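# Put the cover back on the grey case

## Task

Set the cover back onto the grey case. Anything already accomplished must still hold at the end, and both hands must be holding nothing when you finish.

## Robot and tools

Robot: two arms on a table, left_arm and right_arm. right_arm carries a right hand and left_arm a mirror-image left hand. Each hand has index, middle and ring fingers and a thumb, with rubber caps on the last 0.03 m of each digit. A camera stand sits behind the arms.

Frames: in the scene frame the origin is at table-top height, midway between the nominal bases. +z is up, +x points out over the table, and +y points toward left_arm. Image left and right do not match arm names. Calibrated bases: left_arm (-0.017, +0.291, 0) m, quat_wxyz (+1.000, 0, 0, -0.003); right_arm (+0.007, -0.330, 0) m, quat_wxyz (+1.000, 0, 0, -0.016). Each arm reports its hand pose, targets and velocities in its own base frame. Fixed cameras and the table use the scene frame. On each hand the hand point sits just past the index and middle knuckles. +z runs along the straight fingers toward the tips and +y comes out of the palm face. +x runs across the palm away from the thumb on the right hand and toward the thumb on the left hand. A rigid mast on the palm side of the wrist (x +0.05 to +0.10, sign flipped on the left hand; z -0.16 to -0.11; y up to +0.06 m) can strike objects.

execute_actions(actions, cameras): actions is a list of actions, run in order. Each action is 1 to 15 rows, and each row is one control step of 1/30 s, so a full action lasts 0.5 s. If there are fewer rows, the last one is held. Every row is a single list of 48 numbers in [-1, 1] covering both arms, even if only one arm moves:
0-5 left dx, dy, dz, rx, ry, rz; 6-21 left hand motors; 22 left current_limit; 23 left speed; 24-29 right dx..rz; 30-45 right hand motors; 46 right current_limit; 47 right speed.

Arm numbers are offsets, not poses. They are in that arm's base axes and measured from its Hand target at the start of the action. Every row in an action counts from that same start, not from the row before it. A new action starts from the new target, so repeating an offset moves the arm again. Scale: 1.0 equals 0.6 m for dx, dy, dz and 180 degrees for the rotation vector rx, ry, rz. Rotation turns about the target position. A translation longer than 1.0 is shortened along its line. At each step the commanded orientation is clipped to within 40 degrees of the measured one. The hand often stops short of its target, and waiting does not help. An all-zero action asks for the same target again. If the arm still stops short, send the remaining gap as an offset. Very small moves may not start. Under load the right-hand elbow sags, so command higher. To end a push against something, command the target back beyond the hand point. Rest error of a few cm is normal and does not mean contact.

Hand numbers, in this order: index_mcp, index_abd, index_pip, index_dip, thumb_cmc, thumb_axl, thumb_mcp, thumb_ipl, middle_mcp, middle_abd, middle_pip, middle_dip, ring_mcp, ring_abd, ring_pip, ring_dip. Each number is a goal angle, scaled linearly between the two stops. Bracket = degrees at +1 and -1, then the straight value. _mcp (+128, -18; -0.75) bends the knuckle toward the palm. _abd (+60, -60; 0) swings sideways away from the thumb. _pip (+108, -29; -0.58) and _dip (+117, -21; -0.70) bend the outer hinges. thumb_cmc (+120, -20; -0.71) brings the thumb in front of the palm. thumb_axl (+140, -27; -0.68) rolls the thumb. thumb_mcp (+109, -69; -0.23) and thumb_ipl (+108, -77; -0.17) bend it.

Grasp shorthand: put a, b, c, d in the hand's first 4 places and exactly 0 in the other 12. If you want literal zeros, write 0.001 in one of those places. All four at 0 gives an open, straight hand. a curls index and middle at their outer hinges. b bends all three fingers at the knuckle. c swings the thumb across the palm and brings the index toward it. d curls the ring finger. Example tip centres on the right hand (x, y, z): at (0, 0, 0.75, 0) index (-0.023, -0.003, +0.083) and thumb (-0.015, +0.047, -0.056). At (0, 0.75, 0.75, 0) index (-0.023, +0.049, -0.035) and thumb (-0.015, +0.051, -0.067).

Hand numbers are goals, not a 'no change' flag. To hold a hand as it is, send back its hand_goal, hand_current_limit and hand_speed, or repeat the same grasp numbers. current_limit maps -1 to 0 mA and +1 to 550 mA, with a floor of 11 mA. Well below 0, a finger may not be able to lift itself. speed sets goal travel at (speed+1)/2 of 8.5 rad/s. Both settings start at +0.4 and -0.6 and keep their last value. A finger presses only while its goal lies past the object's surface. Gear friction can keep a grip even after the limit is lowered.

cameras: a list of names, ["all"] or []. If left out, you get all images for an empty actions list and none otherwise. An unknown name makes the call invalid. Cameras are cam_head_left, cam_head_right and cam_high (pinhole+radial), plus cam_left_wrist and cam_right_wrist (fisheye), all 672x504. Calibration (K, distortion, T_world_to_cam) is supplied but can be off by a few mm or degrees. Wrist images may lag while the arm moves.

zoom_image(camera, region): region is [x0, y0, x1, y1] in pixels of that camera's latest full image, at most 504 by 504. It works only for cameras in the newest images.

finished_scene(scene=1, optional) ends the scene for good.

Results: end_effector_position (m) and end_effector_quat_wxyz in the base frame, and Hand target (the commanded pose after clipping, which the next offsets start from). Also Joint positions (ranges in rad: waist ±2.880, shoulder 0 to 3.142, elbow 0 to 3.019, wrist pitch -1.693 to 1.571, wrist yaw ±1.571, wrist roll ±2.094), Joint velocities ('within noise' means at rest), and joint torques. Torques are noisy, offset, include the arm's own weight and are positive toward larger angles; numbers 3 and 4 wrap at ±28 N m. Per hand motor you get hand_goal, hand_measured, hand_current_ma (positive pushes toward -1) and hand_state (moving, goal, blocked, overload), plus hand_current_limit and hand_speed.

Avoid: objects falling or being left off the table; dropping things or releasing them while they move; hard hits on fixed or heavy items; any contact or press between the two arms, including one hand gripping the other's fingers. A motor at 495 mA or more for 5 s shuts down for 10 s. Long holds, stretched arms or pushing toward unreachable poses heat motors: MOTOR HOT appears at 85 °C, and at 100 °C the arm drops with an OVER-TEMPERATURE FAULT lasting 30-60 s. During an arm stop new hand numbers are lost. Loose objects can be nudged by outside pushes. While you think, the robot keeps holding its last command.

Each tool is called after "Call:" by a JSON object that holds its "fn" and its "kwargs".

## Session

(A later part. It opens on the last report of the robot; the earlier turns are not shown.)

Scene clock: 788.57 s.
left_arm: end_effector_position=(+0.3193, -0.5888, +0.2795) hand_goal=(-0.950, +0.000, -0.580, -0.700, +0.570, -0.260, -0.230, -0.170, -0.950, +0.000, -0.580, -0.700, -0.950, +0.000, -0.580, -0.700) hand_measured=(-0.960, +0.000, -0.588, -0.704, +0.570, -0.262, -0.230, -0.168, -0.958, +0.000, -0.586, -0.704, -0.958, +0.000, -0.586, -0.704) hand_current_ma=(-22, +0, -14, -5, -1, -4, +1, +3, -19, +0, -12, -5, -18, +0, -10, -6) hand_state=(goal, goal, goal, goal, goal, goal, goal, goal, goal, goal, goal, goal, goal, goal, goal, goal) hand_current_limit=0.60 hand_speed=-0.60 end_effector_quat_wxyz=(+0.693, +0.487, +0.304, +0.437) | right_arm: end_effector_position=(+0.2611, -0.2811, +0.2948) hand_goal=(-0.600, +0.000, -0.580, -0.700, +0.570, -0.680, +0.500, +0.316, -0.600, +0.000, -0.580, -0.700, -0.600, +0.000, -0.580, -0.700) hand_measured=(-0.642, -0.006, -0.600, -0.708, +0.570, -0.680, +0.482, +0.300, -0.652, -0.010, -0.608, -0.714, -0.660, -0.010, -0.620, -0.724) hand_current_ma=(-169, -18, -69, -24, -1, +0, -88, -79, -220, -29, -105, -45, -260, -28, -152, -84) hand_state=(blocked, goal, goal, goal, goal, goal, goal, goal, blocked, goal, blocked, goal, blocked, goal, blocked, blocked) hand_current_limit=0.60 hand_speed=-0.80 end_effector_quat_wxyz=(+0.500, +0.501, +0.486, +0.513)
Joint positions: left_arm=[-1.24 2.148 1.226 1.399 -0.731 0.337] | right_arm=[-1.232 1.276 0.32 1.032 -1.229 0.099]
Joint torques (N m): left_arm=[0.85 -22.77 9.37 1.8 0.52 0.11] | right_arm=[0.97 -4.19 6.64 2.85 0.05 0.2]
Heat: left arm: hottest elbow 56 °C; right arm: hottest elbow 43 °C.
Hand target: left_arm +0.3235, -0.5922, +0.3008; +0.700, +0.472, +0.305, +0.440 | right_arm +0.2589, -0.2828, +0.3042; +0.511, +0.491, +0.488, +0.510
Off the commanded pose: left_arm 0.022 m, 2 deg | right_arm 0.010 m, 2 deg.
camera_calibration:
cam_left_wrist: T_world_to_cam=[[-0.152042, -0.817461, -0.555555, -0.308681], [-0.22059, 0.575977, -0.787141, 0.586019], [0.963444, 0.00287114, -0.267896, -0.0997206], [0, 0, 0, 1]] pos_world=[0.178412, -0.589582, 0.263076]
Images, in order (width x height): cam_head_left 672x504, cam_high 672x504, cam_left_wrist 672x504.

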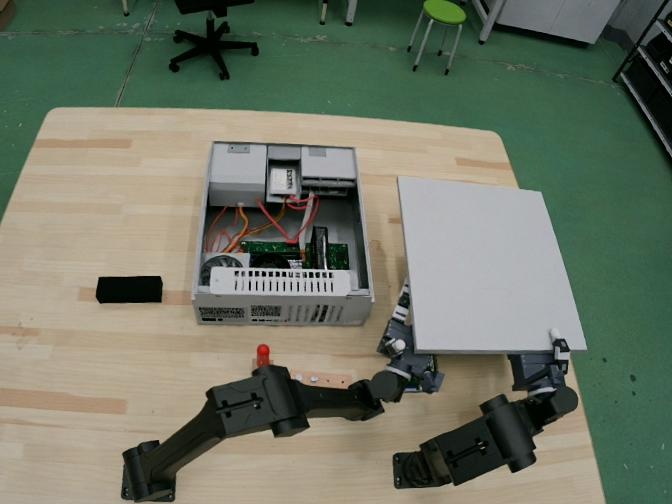

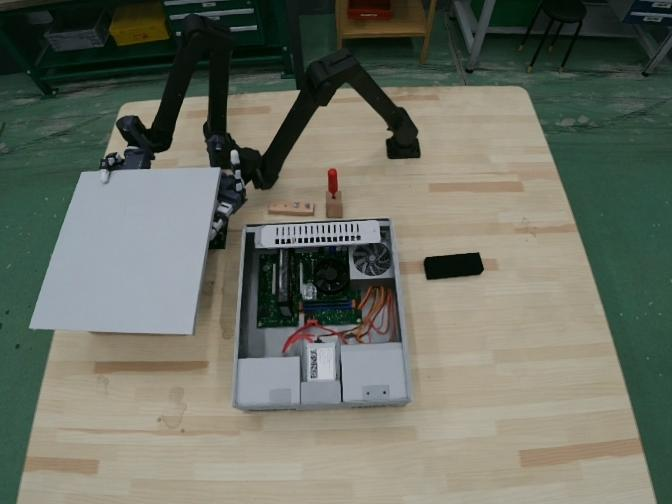

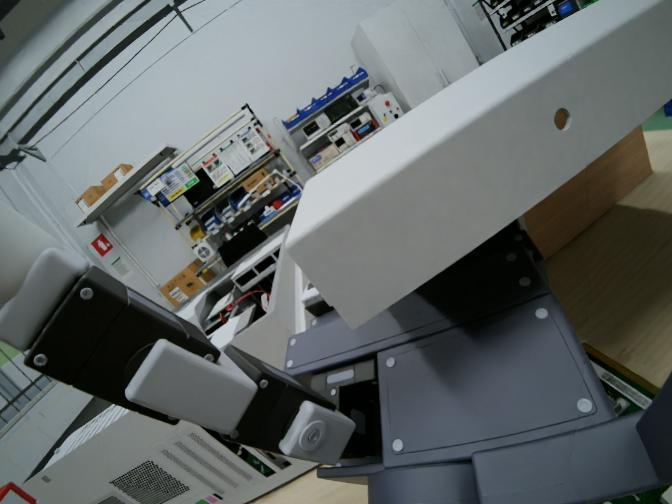

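Call:
{"fn": "execute_actions", "kwargs": {"actions": [[[0,0,0.02,0,0,0,-0.95,0,-0.58,-0.7,0.57,-0.26,-0.23,-0.17,-0.95,0,-0.58,-0.7,-0.95,0,-0.58,-0.7,0.6,-0.6,0,0,0,0,0,0,-0.75,0,-0.58,-0.7,0.57,-0.68,0.1,0.1,-0.75,0,-0.58,-0.7,-0.75,0,-0.58,-0.7,0.6,-0.7]],[[0,0,0,0,0,0,-0.95,0,-0.58,-0.7,0.57,-0.26,-0.23,-0.17,-0.95,0,-0.58,-0.7,-0.95,0,-0.58,-0.7,0.6,-0.6,-0.01,0,-0.04,0,0,0,-0.95,0,-0.58,-0.7,0.57,-0.68,0.1,0.1,-0.95,0,-0.58,-0.7,-0.95,0,-0.58,-0.7,0.6,-0.7]],[[0,0,0,0,0,0,-0.95,0,-0.58,-0.7,0.57,-0.26,-0.23,-0.17,-0.95,0,-0.58,-0.7,-0.95,0,-0.58,-0.7,0.6,-0.6,0,0,0,0,-0.05,0,-0.95,0,-0.58,-0.7,0.57,-0.68,0.1,0.1,-0.95,0,-0.58,-0.7,-0.95,0,-0.58,-0.7,0.6,-0.7]],[[0,0,0,0,0,0,-0.95,0,-0.58,-0.7,0.57,-0.26,-0.23,-0.17,-0.95,0,-0.58,-0.7,-0.95,0,-0.58,-0.7,0.6,-0.6,0,0,0,0,-0.05,0,-0.95,0,-0.58,-0.7,0.57,-0.68,0.1,0.1,-0.95,0,-0.58,-0.7,-0.95,0,-0.58,-0.7,0.6,-0.7]]], "cameras": ["cam_head_left", "cam_left_wrist", "cam_right_wrist"]}}

Scene clock: 797.73 s.
left_arm: end_effector_position=(+0.3192, -0.5886, +0.2941) hand_goal=(-0.950, +0.000, -0.580, -0.700, +0.570, -0.260, -0.230, -0.170, -0.950, +0.000, -0.580, -0.700, -0.950, +0.000, -0.580, -0.700) hand_measured=(-0.960, +0.000, -0.588, -0.704, +0.570, -0.262, -0.230, -0.168, -0.958, +0.000, -0.586, -0.704, -0.958, +0.000, -0.586, -0.704) hand_current_ma=(-22, +0, -14, -5, -1, -4, +1, +3, -19, +0, -12, -5, -18, +0, -10, -6) hand_state=(goal, goal, goal, goal, goal, goal, goal, goal, goal, goal, goal, goal, goal, goal, goal, goal) hand_current_limit=0.60 hand_speed=-0.60 end_effector_quat_wxyz=(+0.694, +0.485, +0.304, +0.437) | right_arm: end_effector_position=(+0.2506, -0.2876, +0.2810) hand_goal=(-0.950, +0.000, -0.580, -0.700, +0.570, -0.680, +0.100, +0.100, -0.950, +0.000, -0.580, -0.700, -0.950, +0.000, -0.580, -0.700) hand_measured=(-0.958, -0.002, -0.588, -0.704, +0.570, -0.680, +0.106, +0.104, -0.958, -0.002, -0.586, -0.704, -0.958, -0.002, -0.586, -0.704) hand_current_ma=(-28, -6, -22, -9, -1, +0, +22, +15, -27, -6, -21, -9, -24, -7, -19, -10) hand_state=(goal, goal, goal, goal, goal, goal, goal, goal, goal, goal, goal, goal, goal, goal, goal, goal) hand_current_limit=0.60 hand_speed=-0.70 end_effector_quat_wxyz=(+0.550, +0.488, +0.436, +0.519)
Joint positions: left_arm=[-1.24 2.12 1.226 1.375 -0.731 0.337] | right_arm=[-1.21 1.53 0.283 1.57 -1.104 0.318]
Joint torques (N m): left_arm=[0.91 -22.12 9.59 1.7 0.52 0.12] | right_arm=[2.49 -4.89 3.37 2.35 0.48 0.14]
Heat: left arm: hottest elbow 55 °C; right arm: hottest elbow 43 °C.
Hand target: left_arm +0.3235, -0.5921, +0.3129; +0.700, +0.472, +0.305, +0.440 | right_arm +0.2529, -0.2829, +0.2800; +0.580, +0.406, +0.402, +0.580
Off the commanded pose: left_arm 0.020 m, 2 deg | right_arm 0.005 m, 13 deg.
joint sent to its limit (right arm) — joint 4 (wrist pitch), upper limit. The joint targets are off in orientation, not in position.
camera_calibration:
cam_left_wrist: T_world_to_cam=[[-0.151111, -0.819483, -0.552822, -0.302722], [-0.219362, 0.573099, -0.78958, 0.59605], [0.96387, 0.00195357, -0.266365, -0.0969073], [0, 0, 0, 1]] pos_world=[0.178412, -0.589482, 0.277465]
cam_right_wrist: T_world_to_cam=[[-0.118073, -0.783631, 0.609903, -0.334338], [-0.657914, -0.398312, -0.639138, 0.189813], [0.74378, -0.476728, -0.468531, -0.0628939], [0, 0, 0, 1]] pos_world=[0.132184, -0.216376, 0.295763]
Images, in order (width x height): cam_head_left 672x504, cam_left_wrist 672x504, cam_right_wrist 672x504.

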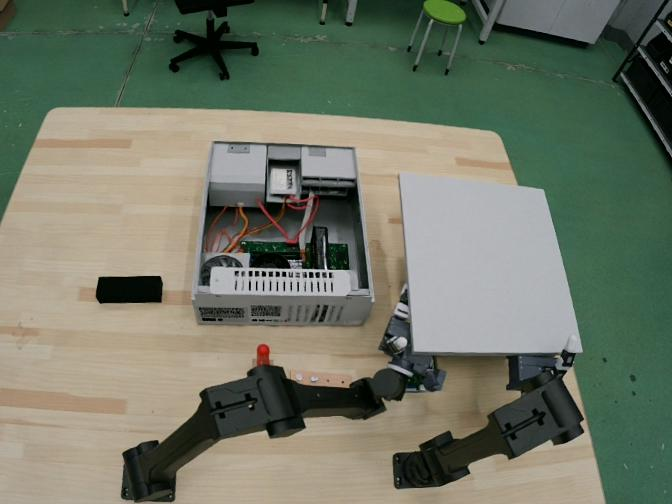

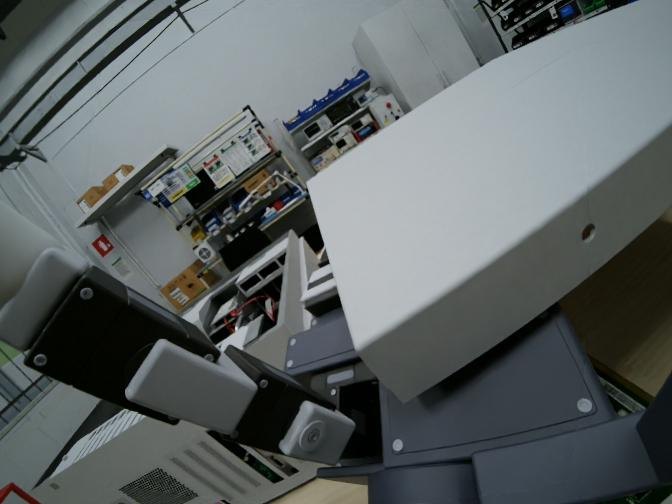

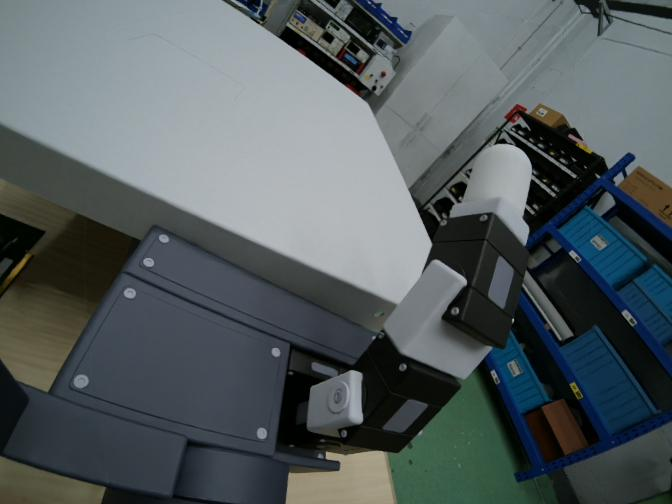

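Call:
{"fn": "execute_actions", "kwargs": {"actions": [[[0,0,0.04,0,0,0,-0.95,0,-0.58,-0.7,0.57,-0.26,-0.23,-0.17,-0.95,0,-0.58,-0.7,-0.95,0,-0.58,-0.7,0.6,-0.6,0,0,0.025,0,0,0,-0.95,0,-0.58,-0.7,0.57,-0.68,0.1,0.1,-0.95,0,-0.58,-0.7,-0.95,0,-0.58,-0.7,0.6,-0.7]],[[0,0,0.01,0,0,0,-0.95,0,-0.58,-0.7,0.57,-0.26,-0.23,-0.17,-0.95,0,-0.58,-0.7,-0.95,0,-0.58,-0.7,0.6,-0.6,0,0,0.01,0,0,0,-0.95,0,-0.58,-0.7,0.57,-0.68,0.1,0.1,-0.95,0,-0.58,-0.7,-0.95,0,-0.58,-0.7,0.6,-0.7]]], "cameras": ["cam_head_left", "cam_left_wrist", "cam_right_wrist"]}}

Scene clock: 807.93 s.
left_arm: end_effector_position=(+0.3213, -0.5937, +0.3065) hand_goal=(-0.950, +0.000, -0.580, -0.700, +0.570, -0.260, -0.230, -0.170, -0.950, +0.000, -0.580, -0.700, -0.950, +0.000, -0.580, -0.700) hand_measured=(-0.986, +0.000, -0.588, -0.702, +0.570, -0.262, -0.230, -0.168, -0.958, +0.000, -0.586, -0.704, -0.958, +0.000, -0.586, -0.704) hand_current_ma=(-112, +0, -18, -4, -1, -4, +1, +3, -19, +0, -11, -5, -18, +0, -10, -6) hand_state=(blocked, goal, goal, goal, goal, goal, goal, goal, goal, goal, goal, goal, goal, goal, goal, goal) hand_current_limit=0.60 hand_speed=-0.60 end_effector_quat_wxyz=(+0.684, +0.498, +0.301, +0.439) | right_arm: end_effector_position=(+0.2493, -0.2886, +0.2927) hand_goal=(-0.950, +0.000, -0.580, -0.700, +0.570, -0.680, +0.100, +0.100, -0.950, +0.000, -0.580, -0.700, -0.950, +0.000, -0.580, -0.700) hand_measured=(-0.958, -0.002, -0.588, -0.704, +0.570, -0.680, +0.106, +0.104, -0.958, -0.002, -0.586, -0.704, -0.958, -0.002, -0.586, -0.704) hand_current_ma=(-28, -6, -22, -9, -1, +0, +22, +15, -27, -6, -21, -9, -24, -7, -19, -10) hand_state=(goal, goal, goal, goal, goal, goal, goal, goal, goal, goal, goal, goal, goal, goal, goal, goal) hand_current_limit=0.60 hand_speed=-0.70 end_effector_quat_wxyz=(+0.550, +0.489, +0.422, +0.529)
Joint positions: left_arm=[-1.239 2.085 1.226 1.309 -0.732 0.338] | right_arm=[-1.201 1.495 0.283 1.571 -1.08 0.375]
Joint torques (N m): left_arm=[0.79 -24.35 9.99 2.09 0.52 0.12] | right_arm=[2.9 -5.95 4.51 2.29 0.57 0.16]
Heat: left arm: hottest elbow 54 °C; right arm: hottest elbow 41 °C.
Hand target: left_arm +0.3234, -0.5921, +0.3429; +0.700, +0.472, +0.305, +0.440 | right_arm +0.2529, -0.2828, +0.3011; +0.581, +0.406, +0.402, +0.580
Off the commanded pose: left_arm 0.036 m, 3 deg | right_arm 0.011 m, 12 deg.
joint sent to its limit (right arm) — joint 4 (wrist pitch), upper limit. The joint targets are off in orientation, not in position.
camera_calibration:
cam_left_wrist: T_world_to_cam=[[-0.15609, -0.802481, -0.5759, -0.280895], [-0.228336, 0.596569, -0.769395, 0.619808], [0.960988, 0.0114039, -0.276353, -0.0859869], [0, 0, 0, 1]] pos_world=[0.180312, -0.594191, 0.291347]
cam_right_wrist: T_world_to_cam=[[-0.136746, -0.797973, 0.586974, -0.335198], [-0.642883, -0.37932, -0.665445, 0.205501], [0.753659, -0.468353, -0.461133, -0.0591234], [0, 0, 0, 1]] pos_world=[0.130835, -0.217219, 0.306239]
Images, in order (width x height): cam_head_left 672x504, cam_left_wrist 672x504, cam_right_wrist 672x504.

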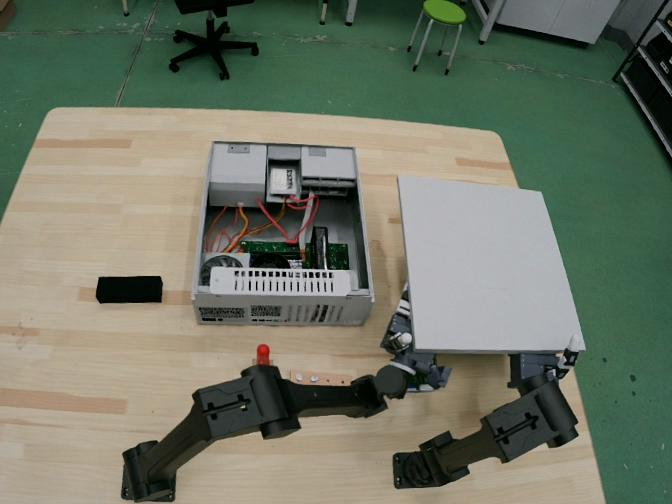

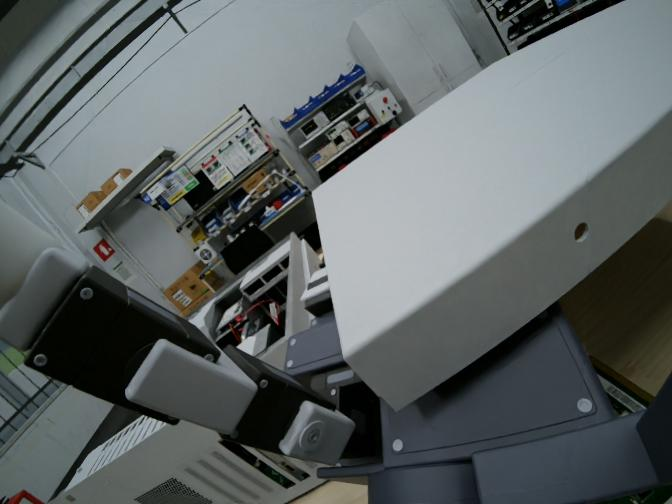

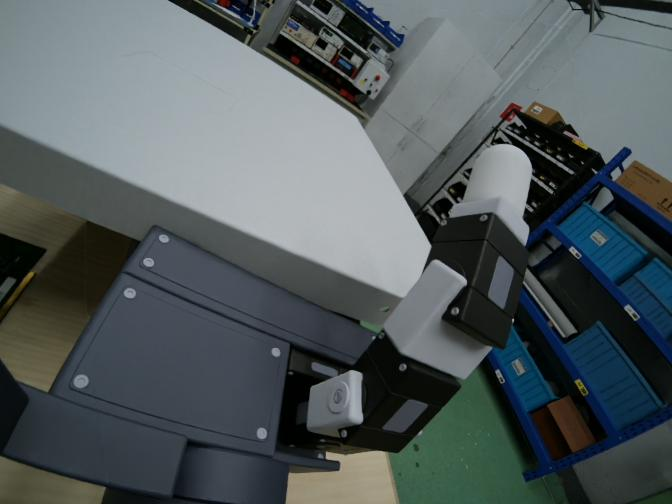

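Call:
{"fn": "execute_actions", "kwargs": {"actions": [[[0,0,-0.05,0,0,0,-0.95,0,-0.58,-0.7,0.57,-0.26,-0.23,-0.17,-0.95,0,-0.58,-0.7,-0.95,0,-0.58,-0.7,0.6,-0.6,0,0,0,0,0,0,-0.95,0,-0.58,-0.7,0.57,-0.68,0.1,0.1,-0.95,0,-0.58,-0.7,-0.95,0,-0.58,-0.7,0.6,-0.7]],[[-0.058,-0.028,0,0,0,0,-0.95,0,-0.58,-0.7,0.57,-0.26,-0.23,-0.17,-0.95,0,-0.58,-0.7,-0.95,0,-0.58,-0.7,0.6,-0.6,0,0,0,0,0,0,-0.95,0,-0.58,-0.7,0.57,-0.68,0.1,0.1,-0.95,0,-0.58,-0.7,-0.95,0,-0.58,-0.7,0.6,-0.7]],[[0,0,0.05,0,0,0,-0.95,0,-0.58,-0.7,0.57,-0.26,-0.23,-0.17,-0.95,0,-0.58,-0.7,-0.95,0,-0.58,-0.7,0.6,-0.6,0,0,0,0,0,0,-0.95,0,-0.58,-0.7,0.57,-0.68,0.1,0.1,-0.95,0,-0.58,-0.7,-0.95,0,-0.58,-0.7,0.6,-0.7]]], "cameras": ["cam_left_wrist", "cam_head_left"]}}

Scene clock: 850.50 s.
left_arm: end_effector_position=(+0.2871, -0.6064, +0.3054) hand_goal=(-0.950, +0.000, -0.580, -0.700, +0.570, -0.260, -0.230, -0.170, -0.950, +0.000, -0.580, -0.700, -0.950, +0.000, -0.580, -0.700) hand_measured=(-0.978, +0.000, -0.586, -0.702, +0.570, -0.262, -0.230, -0.168, -0.958, +0.000, -0.586, -0.704, -0.958, +0.000, -0.586, -0.704) hand_current_ma=(-81, +0, -11, -4, +0, -4, +1, +3, -19, +0, -11, -5, -18, +0, -10, -6) hand_state=(blocked, goal, goal, goal, goal, goal, goal, goal, goal, goal, goal, goal, goal, goal, goal, goal) hand_current_limit=0.60 hand_speed=-0.60 end_effector_quat_wxyz=(+0.685, +0.498, +0.301, +0.439) | right_arm: end_effector_position=(+0.2497, -0.2887, +0.2927) hand_goal=(-0.950, +0.000, -0.580, -0.700, +0.570, -0.680, +0.100, +0.100, -0.950, +0.000, -0.580, -0.700, -0.950, +0.000, -0.580, -0.700) hand_measured=(-0.958, -0.002, -0.588, -0.704, +0.570, -0.680, +0.106, +0.104, -0.958, -0.002, -0.586, -0.704, -0.958, -0.002, -0.586, -0.704) hand_current_ma=(-28, -6, -22, -9, -1, +0, +22, +15, -27, -6, -21, -9, -24, -7, -19, -10) hand_state=(goal, goal, goal, goal, goal, goal, goal, goal, goal, goal, goal, goal, goal, goal, goal, goal) hand_current_limit=0.60 hand_speed=-0.70 end_effector_quat_wxyz=(+0.550, +0.490, +0.421, +0.530)
Joint positions: left_arm=[-1.301 2.096 1.235 1.336 -0.785 0.376] | right_arm=[-1.199 1.495 0.283 1.571 -1.078 0.377]
Joint torques (N m): left_arm=[0.56 -23.88 10.85 1.76 0.47 0.18] | right_arm=[2.78 -5.95 4.51 2.29 0.53 0.14]
Heat: left arm: hottest elbow 54 °C; right arm: hottest elbow 38 °C.
Hand target: left_arm +0.2886, -0.6089, +0.3430; +0.700, +0.472, +0.305, +0.440 | right_arm +0.2530, -0.2828, +0.3011; +0.580, +0.406, +0.402, +0.580
Off the commanded pose: left_arm 0.038 m, 3 deg | right_arm 0.011 m, 12 deg.
joint sent to its limit (right arm) — joint 4 (wrist pitch), upper limit. The joint targets are off in orientation, not in position.
camera_calibration:
cam_left_wrist: T_world_to_cam=[[-0.156714, -0.801909, -0.576526, -0.296392], [-0.226644, 0.59736, -0.769281, 0.618654], [0.961287, 0.0101091, -0.275363, -0.0544571], [0, 0, 0, 1]] pos_world=[0.146114, -0.606688, 0.290046]
Images, in order (width x height): cam_head_left 672x504, cam_left_wrist 672x504.

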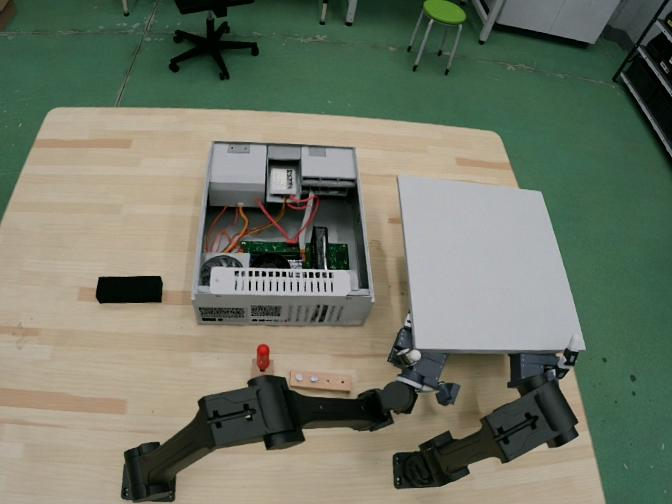

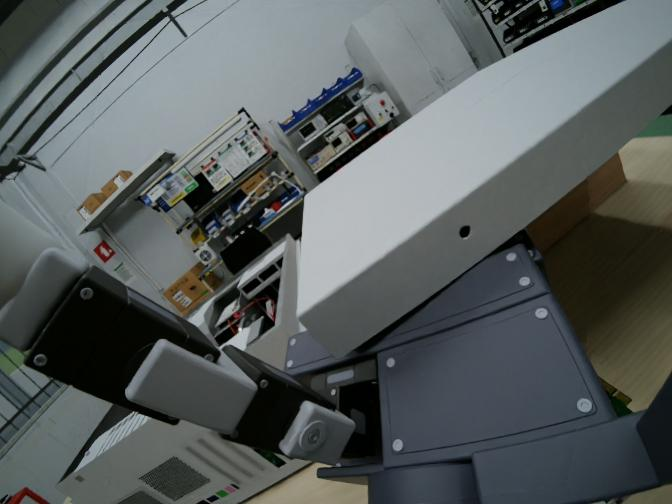

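Call:
{"fn": "execute_actions", "kwargs": {"actions": [[[0,0,0.01,0,0,0,-0.95,0,-0.58,-0.7,0.57,-0.46,0.3,0.2,-0.95,0,-0.58,-0.7,-0.95,0,-0.58,-0.7,0.6,-0.7,0,0,0.015,0,0,0,-0.95,0,-0.58,-0.7,0.57,-0.68,0.3,0.2,-0.95,0,-0.58,-0.7,-0.95,0,-0.58,-0.7,0.6,-0.7]],[[0,0,0.01,0,0,0,-0.95,0,-0.58,-0.7,0.57,-0.46,0.6,0.317,-0.95,0,-0.58,-0.7,-0.95,0,-0.58,-0.7,0.6,-0.7,0,0,0.015,0,0,0,-0.95,0,-0.58,-0.7,0.57,-0.68,0.6,0.317,-0.95,0,-0.58,-0.7,-0.95,0,-0.58,-0.7,0.6,-0.7]],[[0,0,0,0,0,0,-0.95,0,-0.58,-0.7,0.57,-0.46,0.6,0.317,-0.95,0,-0.58,-0.7,-0.95,0,-0.58,-0.7,0.6,-0.7,0,0,0,0,0,0,-0.95,0,-0.58,-0.7,0.57,-0.68,0.6,0.317,-0.95,0,-0.58,-0.7,-0.95,0,-0.58,-0.7,0.6,-0.7]]], "cameras": ["cam_left_wrist", "cam_right_wrist", "cam_head_left"]}}

Scene clock: 859.17 s.
left_arm: end_effector_position=(+0.2878, -0.6045, +0.3183) hand_goal=(-0.950, +0.000, -0.580, -0.700, +0.570, -0.460, +0.600, +0.316, -0.950, +0.000, -0.580, -0.700, -0.950, +0.000, -0.580, -0.700) hand_measured=(-0.996, +0.000, -0.586, -0.702, +0.554, -0.460, +0.474, +0.316, -0.958, +0.000, -0.586, -0.704, -0.958, +0.000, -0.586, -0.704) hand_current_ma=(-147, +1, -9, -4, -40, +1, -440, -1, -19, +0, -11, -5, -18, +0, -10, -6) hand_state=(blocked, goal, goal, goal, goal, goal, blocked, goal, goal, goal, goal, goal, goal, goal, goal, goal) hand_current_limit=0.60 hand_speed=-0.70 end_effector_quat_wxyz=(+0.685, +0.496, +0.305, +0.438) | right_arm: end_effector_position=(+0.2491, -0.2846, +0.3057) hand_goal=(-0.950, +0.000, -0.580, -0.700, +0.570, -0.680, +0.600, +0.316, -0.950, +0.000, -0.580, -0.700, -0.950, +0.000, -0.580, -0.700) hand_measured=(-0.958, -0.002, -0.588, -0.704, +0.570, -0.682, +0.536, +0.298, -0.958, -0.002, -0.586, -0.704, -0.958, -0.002, -0.586, -0.704) hand_current_ma=(-28, -6, -22, -9, -1, -9, -350, -83, -27, -6, -21, -9, -24, -7, -19, -10) hand_state=(goal, goal, goal, goal, goal, goal, blocked, goal, goal, goal, goal, goal, goal, goal, goal, goal) hand_current_limit=0.60 hand_speed=-0.70 end_effector_quat_wxyz=(+0.559, +0.481, +0.417, +0.531)
Joint positions: left_arm=[-1.301 2.07 1.235 1.312 -0.792 0.37] | right_arm=[-1.187 1.458 0.283 1.572 -1.057 0.394]
Joint torques (N m): left_arm=[0.56 -23.36 11.22 1.91 0.71 0.23] | right_arm=[2.73 -6.07 5.78 2.28 0.4 0.4]
Heat: left arm: hottest elbow 56 °C; right arm: hottest elbow 38 °C.
Hand target: left_arm +0.2887, -0.6089, +0.3550; +0.700, +0.472, +0.305, +0.440 | right_arm +0.2529, -0.2828, +0.3191; +0.581, +0.406, +0.402, +0.580
Off the commanded pose: left_arm 0.037 m, 3 deg | right_arm 0.014 m, 11 deg.
joint sent to its limit (right arm) — joint 4 (wrist pitch), upper limit. The joint targets are off in orientation, not in position.
camera_calibration:
cam_left_wrist: T_world_to_cam=[[-0.156436, -0.80699, -0.569469, -0.292747], [-0.232606, 0.590452, -0.772826, 0.626326], [0.959907, 0.0115642, -0.280079, -0.0488771], [0, 0, 0, 1]] pos_world=[0.146808, -0.605494, 0.303641]
cam_right_wrist: T_world_to_cam=[[-0.154213, -0.789944, 0.59347, -0.335054], [-0.628833, -0.384828, -0.675631, 0.213487], [0.762094, -0.477385, -0.437397, -0.0630007], [0, 0, 0, 1]] pos_world=[0.130591, -0.212593, 0.315527]
Images, in order (width x height): cam_head_left 672x504, cam_left_wrist 672x504, cam_right_wrist 672x504.

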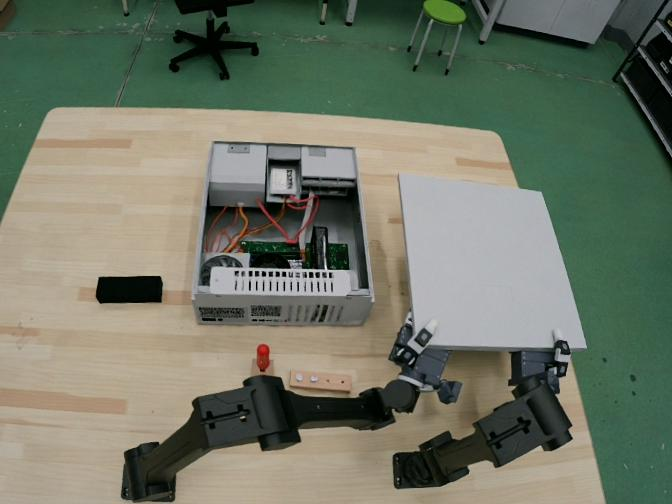

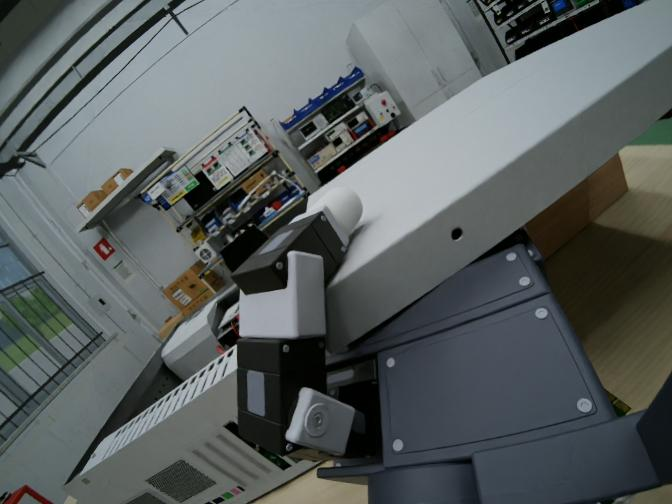

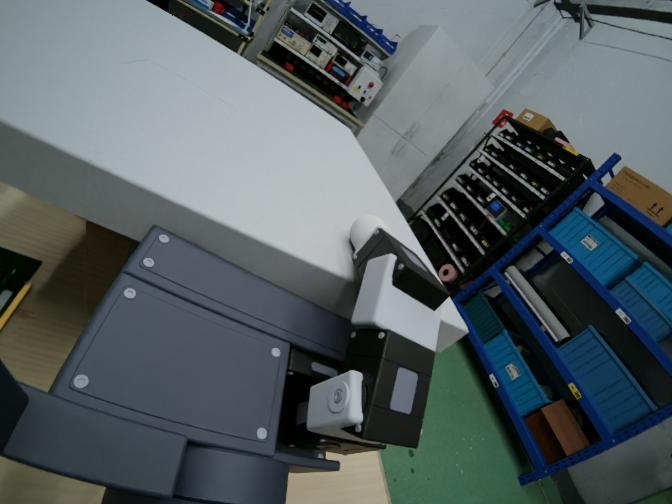

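Call:
{"fn": "execute_actions", "kwargs": {"actions": [[[0,0,0.04,0,0,0,-0.95,0,-0.58,-0.7,0.57,-0.46,0.6,0.317,-0.95,0,-0.58,-0.7,-0.95,0,-0.58,-0.7,0.7,-0.7,0,0,0.05,0,0,0,-0.95,0,-0.58,-0.7,0.57,-0.68,0.6,0.317,-0.95,0,-0.58,-0.7,-0.95,0,-0.58,-0.7,0.7,-0.7]],[[0,0,0.04,0,0,0,-0.95,0,-0.58,-0.7,0.57,-0.46,0.6,0.317,-0.95,0,-0.58,-0.7,-0.95,0,-0.58,-0.7,0.7,-0.7,0,0,0.05,0,0,0,-0.95,0,-0.58,-0.7,0.57,-0.68,0.6,0.317,-0.95,0,-0.58,-0.7,-0.95,0,-0.58,-0.7,0.7,-0.7]],[[0,0,0.04,0,0,0,-0.95,0,-0.58,-0.7,0.57,-0.46,0.6,0.317,-0.95,0,-0.58,-0.7,-0.95,0,-0.58,-0.7,0.7,-0.7,0,0,0.05,0,0,0,-0.95,0,-0.58,-0.7,0.57,-0.68,0.6,0.317,-0.95,0,-0.58,-0.7,-0.95,0,-0.58,-0.7,0.7,-0.7]]], "cameras": ["cam_high", "cam_right_wrist", "cam_head_left"]}}

Scene clock: 865.60 s.
left_arm: end_effector_position=(+0.2900, -0.6008, +0.3855) hand_goal=(-0.950, +0.000, -0.580, -0.700, +0.570, -0.460, +0.600, +0.316, -0.950, +0.000, -0.580, -0.700, -0.950, +0.000, -0.580, -0.700) hand_measured=(-0.998, +0.000, -0.586, -0.702, +0.542, -0.462, +0.480, +0.310, -0.958, +0.000, -0.586, -0.704, -0.958, +0.000, -0.586, -0.704) hand_current_ma=(-157, +1, -9, -4, -76, -4, -468, -15, -19, +0, -11, -5, -18, +0, -10, -6) hand_state=(blocked, goal, goal, goal, blocked, goal, blocked, goal, goal, goal, goal, goal, goal, goal, goal, goal) hand_current_limit=0.70 hand_speed=-0.70 end_effector_quat_wxyz=(+0.687, +0.493, +0.315, +0.431) | right_arm: end_effector_position=(+0.2468, -0.2813, +0.3727) hand_goal=(-0.950, +0.000, -0.580, -0.700, +0.570, -0.680, +0.600, +0.316, -0.950, +0.000, -0.580, -0.700, -0.950, +0.000, -0.580, -0.700) hand_measured=(-0.974, -0.002, -0.590, -0.704, +0.570, -0.682, +0.580, +0.302, -0.982, -0.006, -0.594, -0.704, -0.992, -0.014, -0.600, -0.708) hand_current_ma=(-88, -7, -30, -9, -1, -6, -91, -63, -131, -17, -49, -15, -175, -38, -67, -24) hand_state=(blocked, goal, goal, goal, goal, goal, goal, goal, blocked, goal, goal, goal, blocked, goal, goal, goal) hand_current_limit=0.70 hand_speed=-0.70 end_effector_quat_wxyz=(+0.568, +0.442, +0.397, +0.570)
Joint positions: left_arm=[-1.301 1.941 1.255 1.155 -0.802 0.342] | right_arm=[-1.159 1.313 0.346 1.572 -1.024 0.589]
Joint torques (N m): left_arm=[0.5 -22.18 13.22 1.98 1.1 0.51] | right_arm=[2.96 -6.24 10.29 2.1 0.91 0.56]
Heat: left arm: hottest elbow 58 °C; right arm: hottest elbow 38 °C.
Hand target: left_arm +0.2887, -0.6089, +0.4268; +0.700, +0.472, +0.305, +0.440 | right_arm +0.2529, -0.2827, +0.4091; +0.581, +0.406, +0.402, +0.580
Off the commanded pose: left_arm 0.042 m, 3 deg | right_arm 0.037 m, 5 deg.
joint sent to its limit (right arm) — joint 4 (wrist pitch), upper limit. The joint targets still meet the commanded pose.
camera_calibration:
cam_right_wrist: T_world_to_cam=[[-0.181118, -0.798922, 0.573515, -0.361064], [-0.532653, -0.410533, -0.740097, 0.251684], [0.826727, -0.43953, -0.351193, -0.0677916], [0, 0, 0, 1]] pos_world=[0.12471, -0.214934, 0.369538]
Images, in order (width x height): cam_head_left 672x504, cam_high 672x504, cam_right_wrist 672x504.

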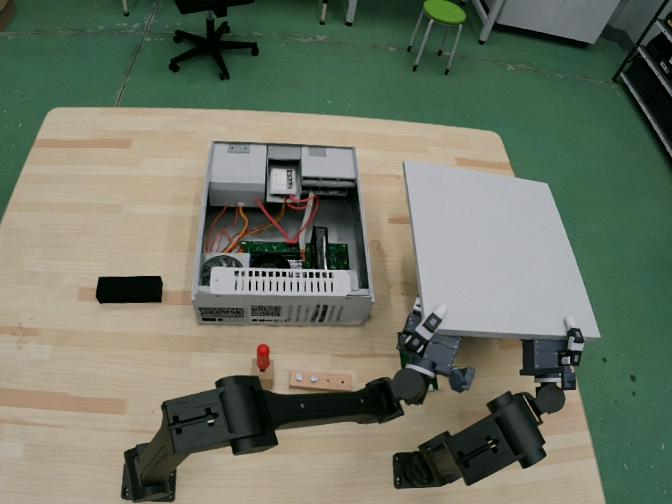

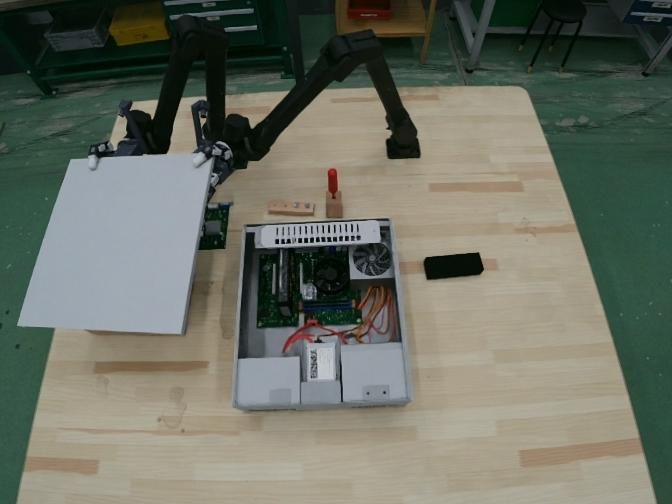

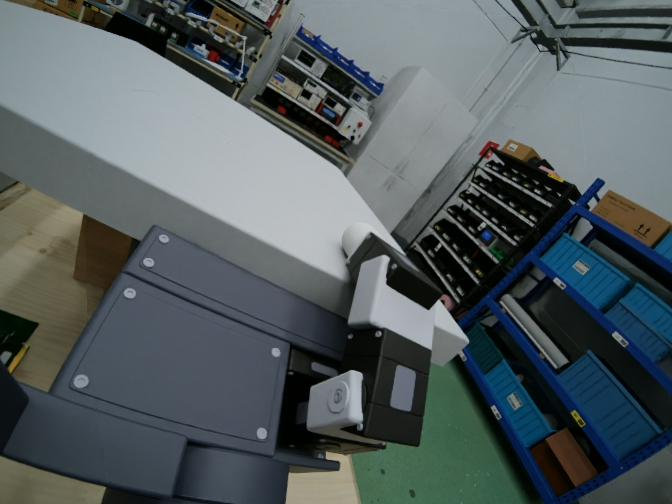

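Call:
{"fn": "execute_actions", "kwargs": {"actions": [[[0,0,0.035,0,0,0,-0.95,0,-0.58,-0.7,0.57,-0.46,0.6,0.317,-0.95,0,-0.58,-0.7,-0.95,0,-0.58,-0.7,0.7,-0.7,0,0,0.035,0,0,0,-0.95,0,-0.58,-0.7,0.57,-0.68,0.6,0.317,-0.95,0,-0.58,-0.7,-0.95,0,-0.58,-0.7,0.7,-0.7]],[[0.015,0.0513,0,0,0,0.00125,-0.95,0,-0.58,-0.7,0.57,-0.46,0.6,0.317,-0.95,0,-0.58,-0.7,-0.95,0,-0.58,-0.7,0.7,-0.7,0.0153,0.0515,0,0,0,0.00125,-0.95,0,-0.58,-0.7,0.57,-0.68,0.6,0.317,-0.95,0,-0.58,-0.7,-0.95,0,-0.58,-0.7,0.7,-0.7]],[[0.015,0.0513,0,0,0,0.00125,-0.95,0,-0.58,-0.7,0.57,-0.46,0.6,0.317,-0.95,0,-0.58,-0.7,-0.95,0,-0.58,-0.7,0.7,-0.7,0.0153,0.0515,0,0,0,0.00125,-0.95,0,-0.58,-0.7,0.57,-0.68,0.6,0.317,-0.95,0,-0.58,-0.7,-0.95,0,-0.58,-0.7,0.7,-0.7]]], "cameras": ["cam_high", "cam_head_right", "cam_head_left"]}}

Scene clock: 884.97 s.
left_arm: end_effector_position=(+0.3111, -0.5554, +0.4229) hand_goal=(-0.950, +0.000, -0.580, -0.700, +0.570, -0.460, +0.600, +0.316, -0.950, +0.000, -0.580, -0.700, -0.950, +0.000, -0.580, -0.700) hand_measured=(-0.998, +0.000, -0.580, -0.702, +0.546, -0.464, +0.482, +0.310, -0.958, +0.000, -0.586, -0.704, -0.958, +0.000, -0.586, -0.704) hand_current_ma=(-157, +1, +0, -4, -63, -6, -468, -14, -19, +0, -11, -5, -18, +0, -10, -6) hand_state=(blocked, goal, goal, goal, blocked, goal, blocked, goal, goal, goal, goal, goal, goal, goal, goal, goal) hand_current_limit=0.70 hand_speed=-0.70 end_effector_quat_wxyz=(+0.686, +0.488, +0.316, +0.437) | right_arm: end_effector_position=(+0.2740, -0.2316, +0.4083) hand_goal=(-0.950, +0.000, -0.580, -0.700, +0.570, -0.680, +0.600, +0.316, -0.950, +0.000, -0.580, -0.700, -0.950, +0.000, -0.580, -0.700) hand_measured=(-0.982, -0.002, -0.596, -0.706, +0.570, -0.684, +0.590, +0.304, -0.988, -0.004, -0.598, -0.708, -0.996, -0.004, -0.600, -0.710) hand_current_ma=(-130, -6, -53, -16, -1, -18, -45, -50, -157, -8, -63, -22, -190, -12, -69, -30) hand_state=(blocked, goal, goal, goal, goal, goal, goal, goal, blocked, goal, goal, goal, blocked, goal, goal, goal) hand_current_limit=0.70 hand_speed=-0.70 end_effector_quat_wxyz=(+0.564, +0.429, +0.401, +0.581)
Joint positions: left_arm=[-1.242 1.808 1.165 1.106 -0.756 0.322] | right_arm=[-0.978 1.055 0.324 1.247 -0.891 0.465]
Joint torques (N m): left_arm=[0.62 -21.25 9.02 3.18 1.14 0.33] | right_arm=[2.84 -4.89 8.47 2.14 0.9 0.14]
Heat: left arm: hottest elbow 61 °C; right arm: hottest elbow 42 °C.
Hand target: left_arm +0.3066, -0.5475, +0.4478; +0.699, +0.471, +0.307, +0.443 | right_arm +0.2713, -0.2210, +0.4301; +0.578, +0.404, +0.404, +0.583
Off the commanded pose: left_arm 0.027 m, 3 deg | right_arm 0.024 m, 3 deg.
Images, in order (width x height): cam_head_left 672x504, cam_head_right 672x504, cam_high 672x504.

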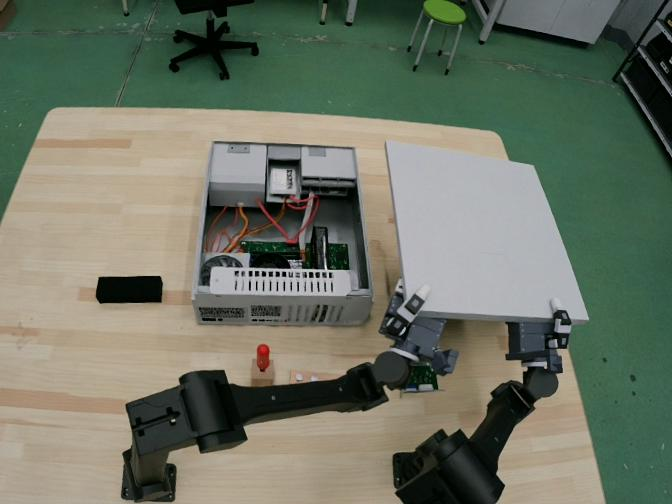

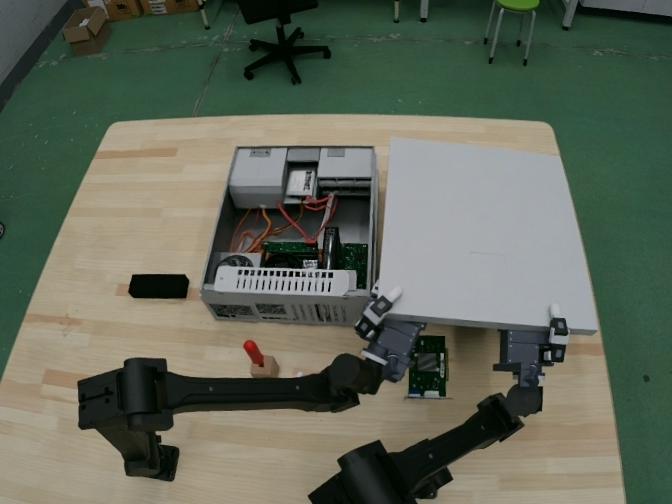

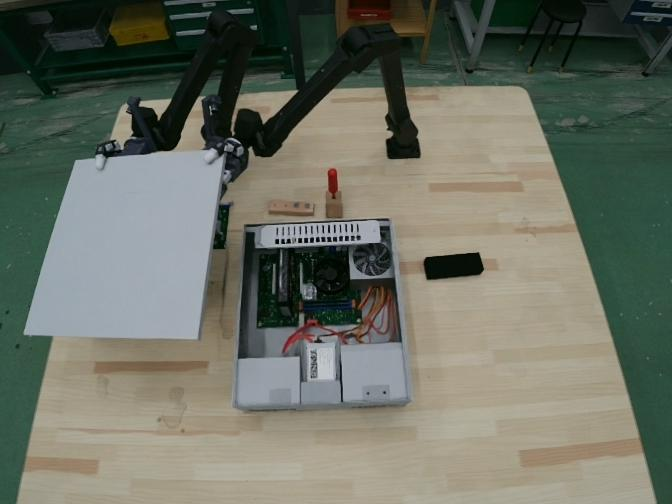

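Call:
{"fn": "execute_actions", "kwargs": {"actions": [[[0.015,0.0513,0,0,0,0.00125,-0.95,0,-0.58,-0.7,0.57,-0.46,0.6,0.317,-0.95,0,-0.58,-0.7,-0.95,0,-0.58,-0.7,0.7,-0.7,0.0153,0.0515,0,0,0,0.00125,-0.95,0,-0.58,-0.7,0.57,-0.68,0.6,0.317,-0.95,0,-0.58,-0.7,-0.95,0,-0.58,-0.7,0.7,-0.7]],[[0.015,0.0513,0,0,0,0.00125,-0.95,0,-0.58,-0.7,0.57,-0.46,0.6,0.317,-0.95,0,-0.58,-0.7,-0.95,0,-0.58,-0.7,0.7,-0.7,0.0153,0.0515,0,0,0,0.00125,-0.95,0,-0.58,-0.7,0.57,-0.68,0.6,0.317,-0.95,0,-0.58,-0.7,-0.95,0,-0.58,-0.7,0.7,-0.7]],[[0.015,0.0513,0,0,0,0.00125,-0.95,0,-0.58,-0.7,0.57,-0.46,0.6,0.317,-0.95,0,-0.58,-0.7,-0.95,0,-0.58,-0.7,0.7,-0.7,0.0153,0.0515,0,0,0,0.00125,-0.95,0,-0.58,-0.7,0.57,-0.68,0.6,0.317,-0.95,0,-0.58,-0.7,-0.95,0,-0.58,-0.7,0.7,-0.7]],[[0.015,0.0513,0,0,0,0.00125,-0.95,0,-0.58,-0.7,0.57,-0.46,0.6,0.317,-0.95,0,-0.58,-0.7,-0.95,0,-0.58,-0.7,0.7,-0.7,0.0153,0.0515,0,0,0,0.00125,-0.95,0,-0.58,-0.7,0.57,-0.68,0.6,0.317,-0.95,0,-0.58,-0.7,-0.95,0,-0.58,-0.7,0.7,-0.7]]], "cameras": ["cam_high", "cam_head_left"]}}

Scene clock: 894.10 s.
left_arm: end_effector_position=(+0.3492, -0.4359, +0.4151) hand_goal=(-0.950, +0.000, -0.580, -0.700, +0.570, -0.460, +0.600, +0.316, -0.950, +0.000, -0.580, -0.700, -0.950, +0.000, -0.580, -0.700) hand_measured=(-0.998, +0.000, -0.576, -0.702, +0.544, -0.462, +0.488, +0.308, -0.958, +0.000, -0.586, -0.704, -0.958, +0.000, -0.586, -0.704) hand_current_ma=(-157, +0, +8, -4, -68, -2, -468, -26, -19, +0, -11, -5, -18, +0, -10, -6) hand_state=(blocked, goal, goal, goal, blocked, goal, blocked, goal, goal, goal, goal, goal, goal, goal, goal, goal) hand_current_limit=0.70 hand_speed=-0.70 end_effector_quat_wxyz=(+0.676, +0.497, +0.319, +0.440) | right_arm: end_effector_position=(+0.3158, -0.1054, +0.4020) hand_goal=(-0.950, +0.000, -0.580, -0.700, +0.570, -0.680, +0.600, +0.316, -0.950, +0.000, -0.580, -0.700, -0.950, +0.000, -0.580, -0.700) hand_measured=(-0.986, -0.002, -0.596, -0.706, +0.570, -0.682, +0.600, +0.314, -0.986, +0.000, -0.594, -0.706, -0.984, +0.000, -0.594, -0.708) hand_current_ma=(-147, -6, -58, -18, -1, -6, -2, -11, -145, -2, -51, -21, -133, -2, -47, -26) hand_state=(blocked, goal, goal, goal, goal, goal, goal, goal, blocked, goal, goal, goal, blocked, goal, goal, goal) hand_current_limit=0.70 hand_speed=-0.70 end_effector_quat_wxyz=(+0.554, +0.431, +0.414, +0.579)
Joint positions: left_arm=[-1.08 1.591 0.865 1.107 -0.621 0.236] | right_arm=[-0.427 0.734 0.227 0.823 -0.41 0.171]
Joint torques (N m): left_arm=[0.97 -17.9 9.31 3.84 0.84 0.31] | right_arm=[2.67 -2.49 10.62 2.81 0.45 0]
Heat: left arm: hottest elbow 60 °C; right arm: hottest elbow 43 °C.
Hand target: left_arm +0.3427, -0.4243, +0.4477; +0.695, +0.469, +0.311, +0.448 | right_arm +0.3080, -0.0974, +0.4301; +0.574, +0.401, +0.407, +0.587
Off the commanded pose: left_arm 0.035 m, 4 deg | right_arm 0.030 m, 4 deg.
Images, in order (width x height): cam_head_left 672x504, cam_high 672x504.

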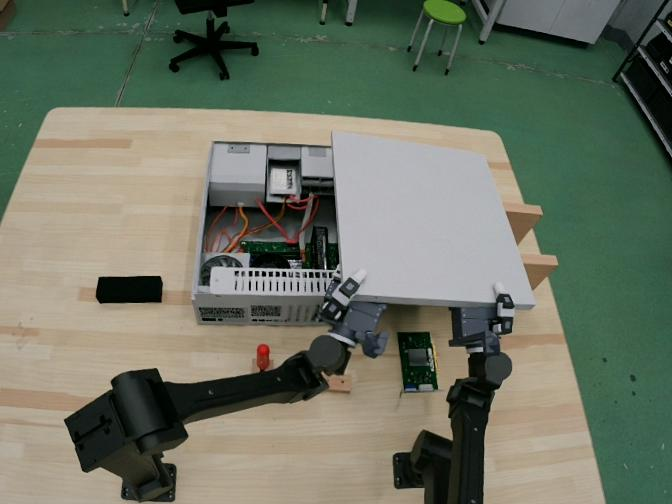

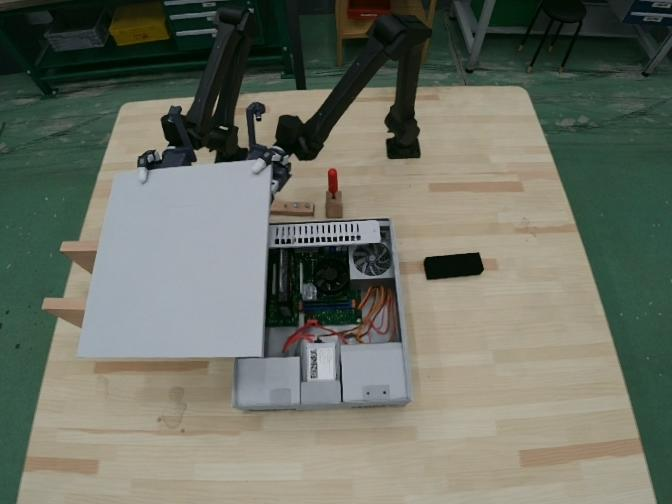

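Call:
{"fn": "execute_actions", "kwargs": {"actions": [[[0.015,0.0513,0,0,0,0.00125,-0.95,0,-0.58,-0.7,0.57,-0.46,0.6,0.317,-0.95,0,-0.58,-0.7,-0.95,0,-0.58,-0.7,0.7,-0.7,0.0153,0.0515,0,0,0,0.00125,-0.95,0,-0.58,-0.7,0.57,-0.68,0.6,0.317,-0.95,0,-0.58,-0.7,-0.95,0,-0.58,-0.7,0.7,-0.7]],[[0.015,0.0513,0,0,0,0.00125,-0.95,0,-0.58,-0.7,0.57,-0.46,0.6,0.317,-0.95,0,-0.58,-0.7,-0.95,0,-0.58,-0.7,0.7,-0.7,0.0153,0.0515,0,0,0,0.00125,-0.95,0,-0.58,-0.7,0.57,-0.68,0.6,0.317,-0.95,0,-0.58,-0.7,-0.95,0,-0.58,-0.7,0.7,-0.7]],[[0.015,0.0513,0,0,0,0.00125,-0.95,0,-0.58,-0.7,0.57,-0.46,0.6,0.317,-0.95,0,-0.58,-0.7,-0.95,0,-0.58,-0.7,0.7,-0.7,0.0153,0.0515,0,0,0,0.00125,-0.95,0,-0.58,-0.7,0.57,-0.68,0.6,0.317,-0.95,0,-0.58,-0.7,-0.95,0,-0.58,-0.7,0.7,-0.7]],[[0.015,0.0513,0,0,0,0.00125,-0.95,0,-0.58,-0.7,0.57,-0.46,0.6,0.317,-0.95,0,-0.58,-0.7,-0.95,0,-0.58,-0.7,0.7,-0.7,0.0153,0.0515,0,0,0,0.00125,-0.95,0,-0.58,-0.7,0.57,-0.68,0.6,0.317,-0.95,0,-0.58,-0.7,-0.95,0,-0.58,-0.7,0.7,-0.7]],[[0.015,0.0513,0,0,0,0.00125,-0.95,0,-0.58,-0.7,0.57,-0.46,0.6,0.317,-0.95,0,-0.58,-0.7,-0.95,0,-0.58,-0.7,0.7,-0.7,0.0153,0.0515,0,0,0,0.00125,-0.95,0,-0.58,-0.7,0.57,-0.68,0.6,0.317,-0.95,0,-0.58,-0.7,-0.95,0,-0.58,-0.7,0.7,-0.7]]], "cameras": ["cam_high", "cam_head_left"]}}

Scene clock: 903.97 s.
left_arm: end_effector_position=(+0.3968, -0.2875, +0.3995) hand_goal=(-0.950, +0.000, -0.580, -0.700, +0.570, -0.460, +0.600, +0.316, -0.950, +0.000, -0.580, -0.700, -0.950, +0.000, -0.580, -0.700) hand_measured=(-0.998, +0.008, -0.576, -0.702, +0.536, -0.468, +0.486, +0.308, -0.958, +0.000, -0.586, -0.704, -0.966, +0.000, -0.586, -0.704) hand_current_ma=(-157, +12, +8, -4, -99, -20, -467, -23, -19, +0, -11, -5, -38, +0, -10, -6) hand_state=(blocked, goal, goal, goal, blocked, goal, blocked, goal, goal, goal, goal, goal, goal, goal, goal, goal) hand_current_limit=0.70 hand_speed=-0.70 end_effector_quat_wxyz=(+0.665, +0.512, +0.330, +0.433) | right_arm: end_effector_position=(+0.3526, +0.0524, +0.3794) hand_goal=(-0.950, +0.000, -0.580, -0.700, +0.570, -0.680, +0.600, +0.316, -0.950, +0.000, -0.580, -0.700, -0.950, +0.000, -0.580, -0.700) hand_measured=(-0.980, +0.006, -0.594, -0.704, +0.570, -0.684, +0.590, +0.308, -0.972, +0.000, -0.588, -0.704, -0.970, +0.000, -0.586, -0.704) hand_current_ma=(-118, +17, -45, -11, -1, -12, -41, -34, -86, +1, -23, -9, -74, -1, -20, -11) hand_state=(blocked, goal, goal, goal, goal, goal, goal, goal, blocked, goal, goal, goal, goal, goal, goal, goal) hand_current_limit=0.70 hand_speed=-0.70 end_effector_quat_wxyz=(+0.543, +0.426, +0.447, +0.568)
Joint positions: left_arm=[-0.771 1.355 0.596 1.035 -0.337 0.099] | right_arm=[0.325 0.896 0.246 0.898 0.27 -0.07]
Joint torques (N m): left_arm=[1.61 -15.27 10.61 4.44 0.2 0.28] | right_arm=[2.08 -1.9 13.56 3.88 0.28 -0.23]
Heat: left arm: hottest elbow 60 °C; right arm: hottest elbow 45 °C.
Hand target: left_arm +0.3875, -0.2704, +0.4479; +0.691, +0.466, +0.315, +0.455 | right_arm +0.3539, +0.0571, +0.4301; +0.568, +0.397, +0.411, +0.593
Off the commanded pose: left_arm 0.052 m, 7 deg | right_arm 0.051 m, 7 deg.
Images, in order (width x height): cam_head_left 672x504, cam_high 672x504.

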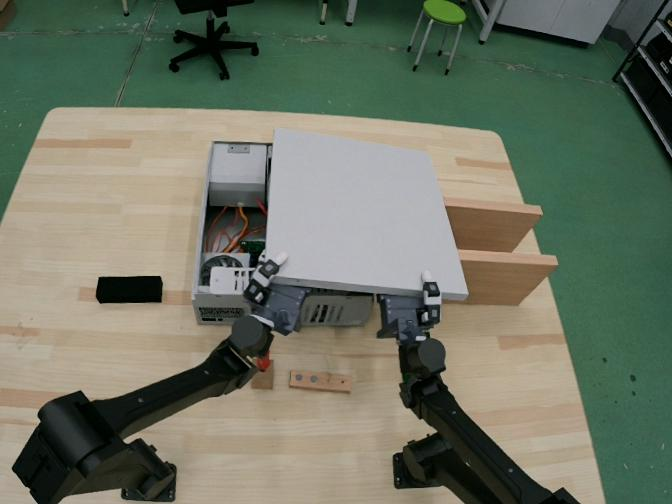

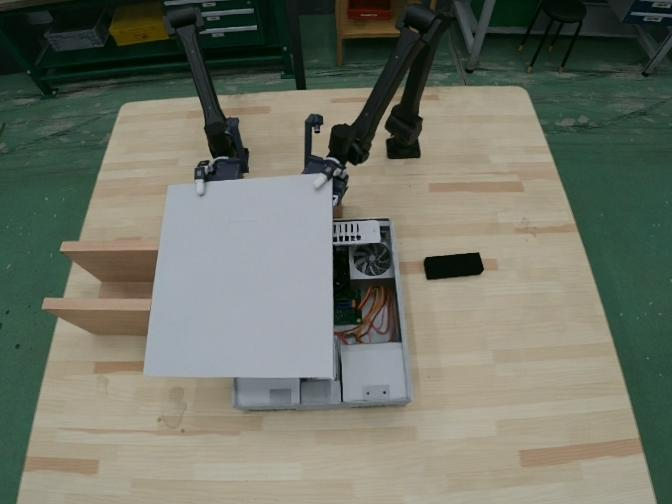

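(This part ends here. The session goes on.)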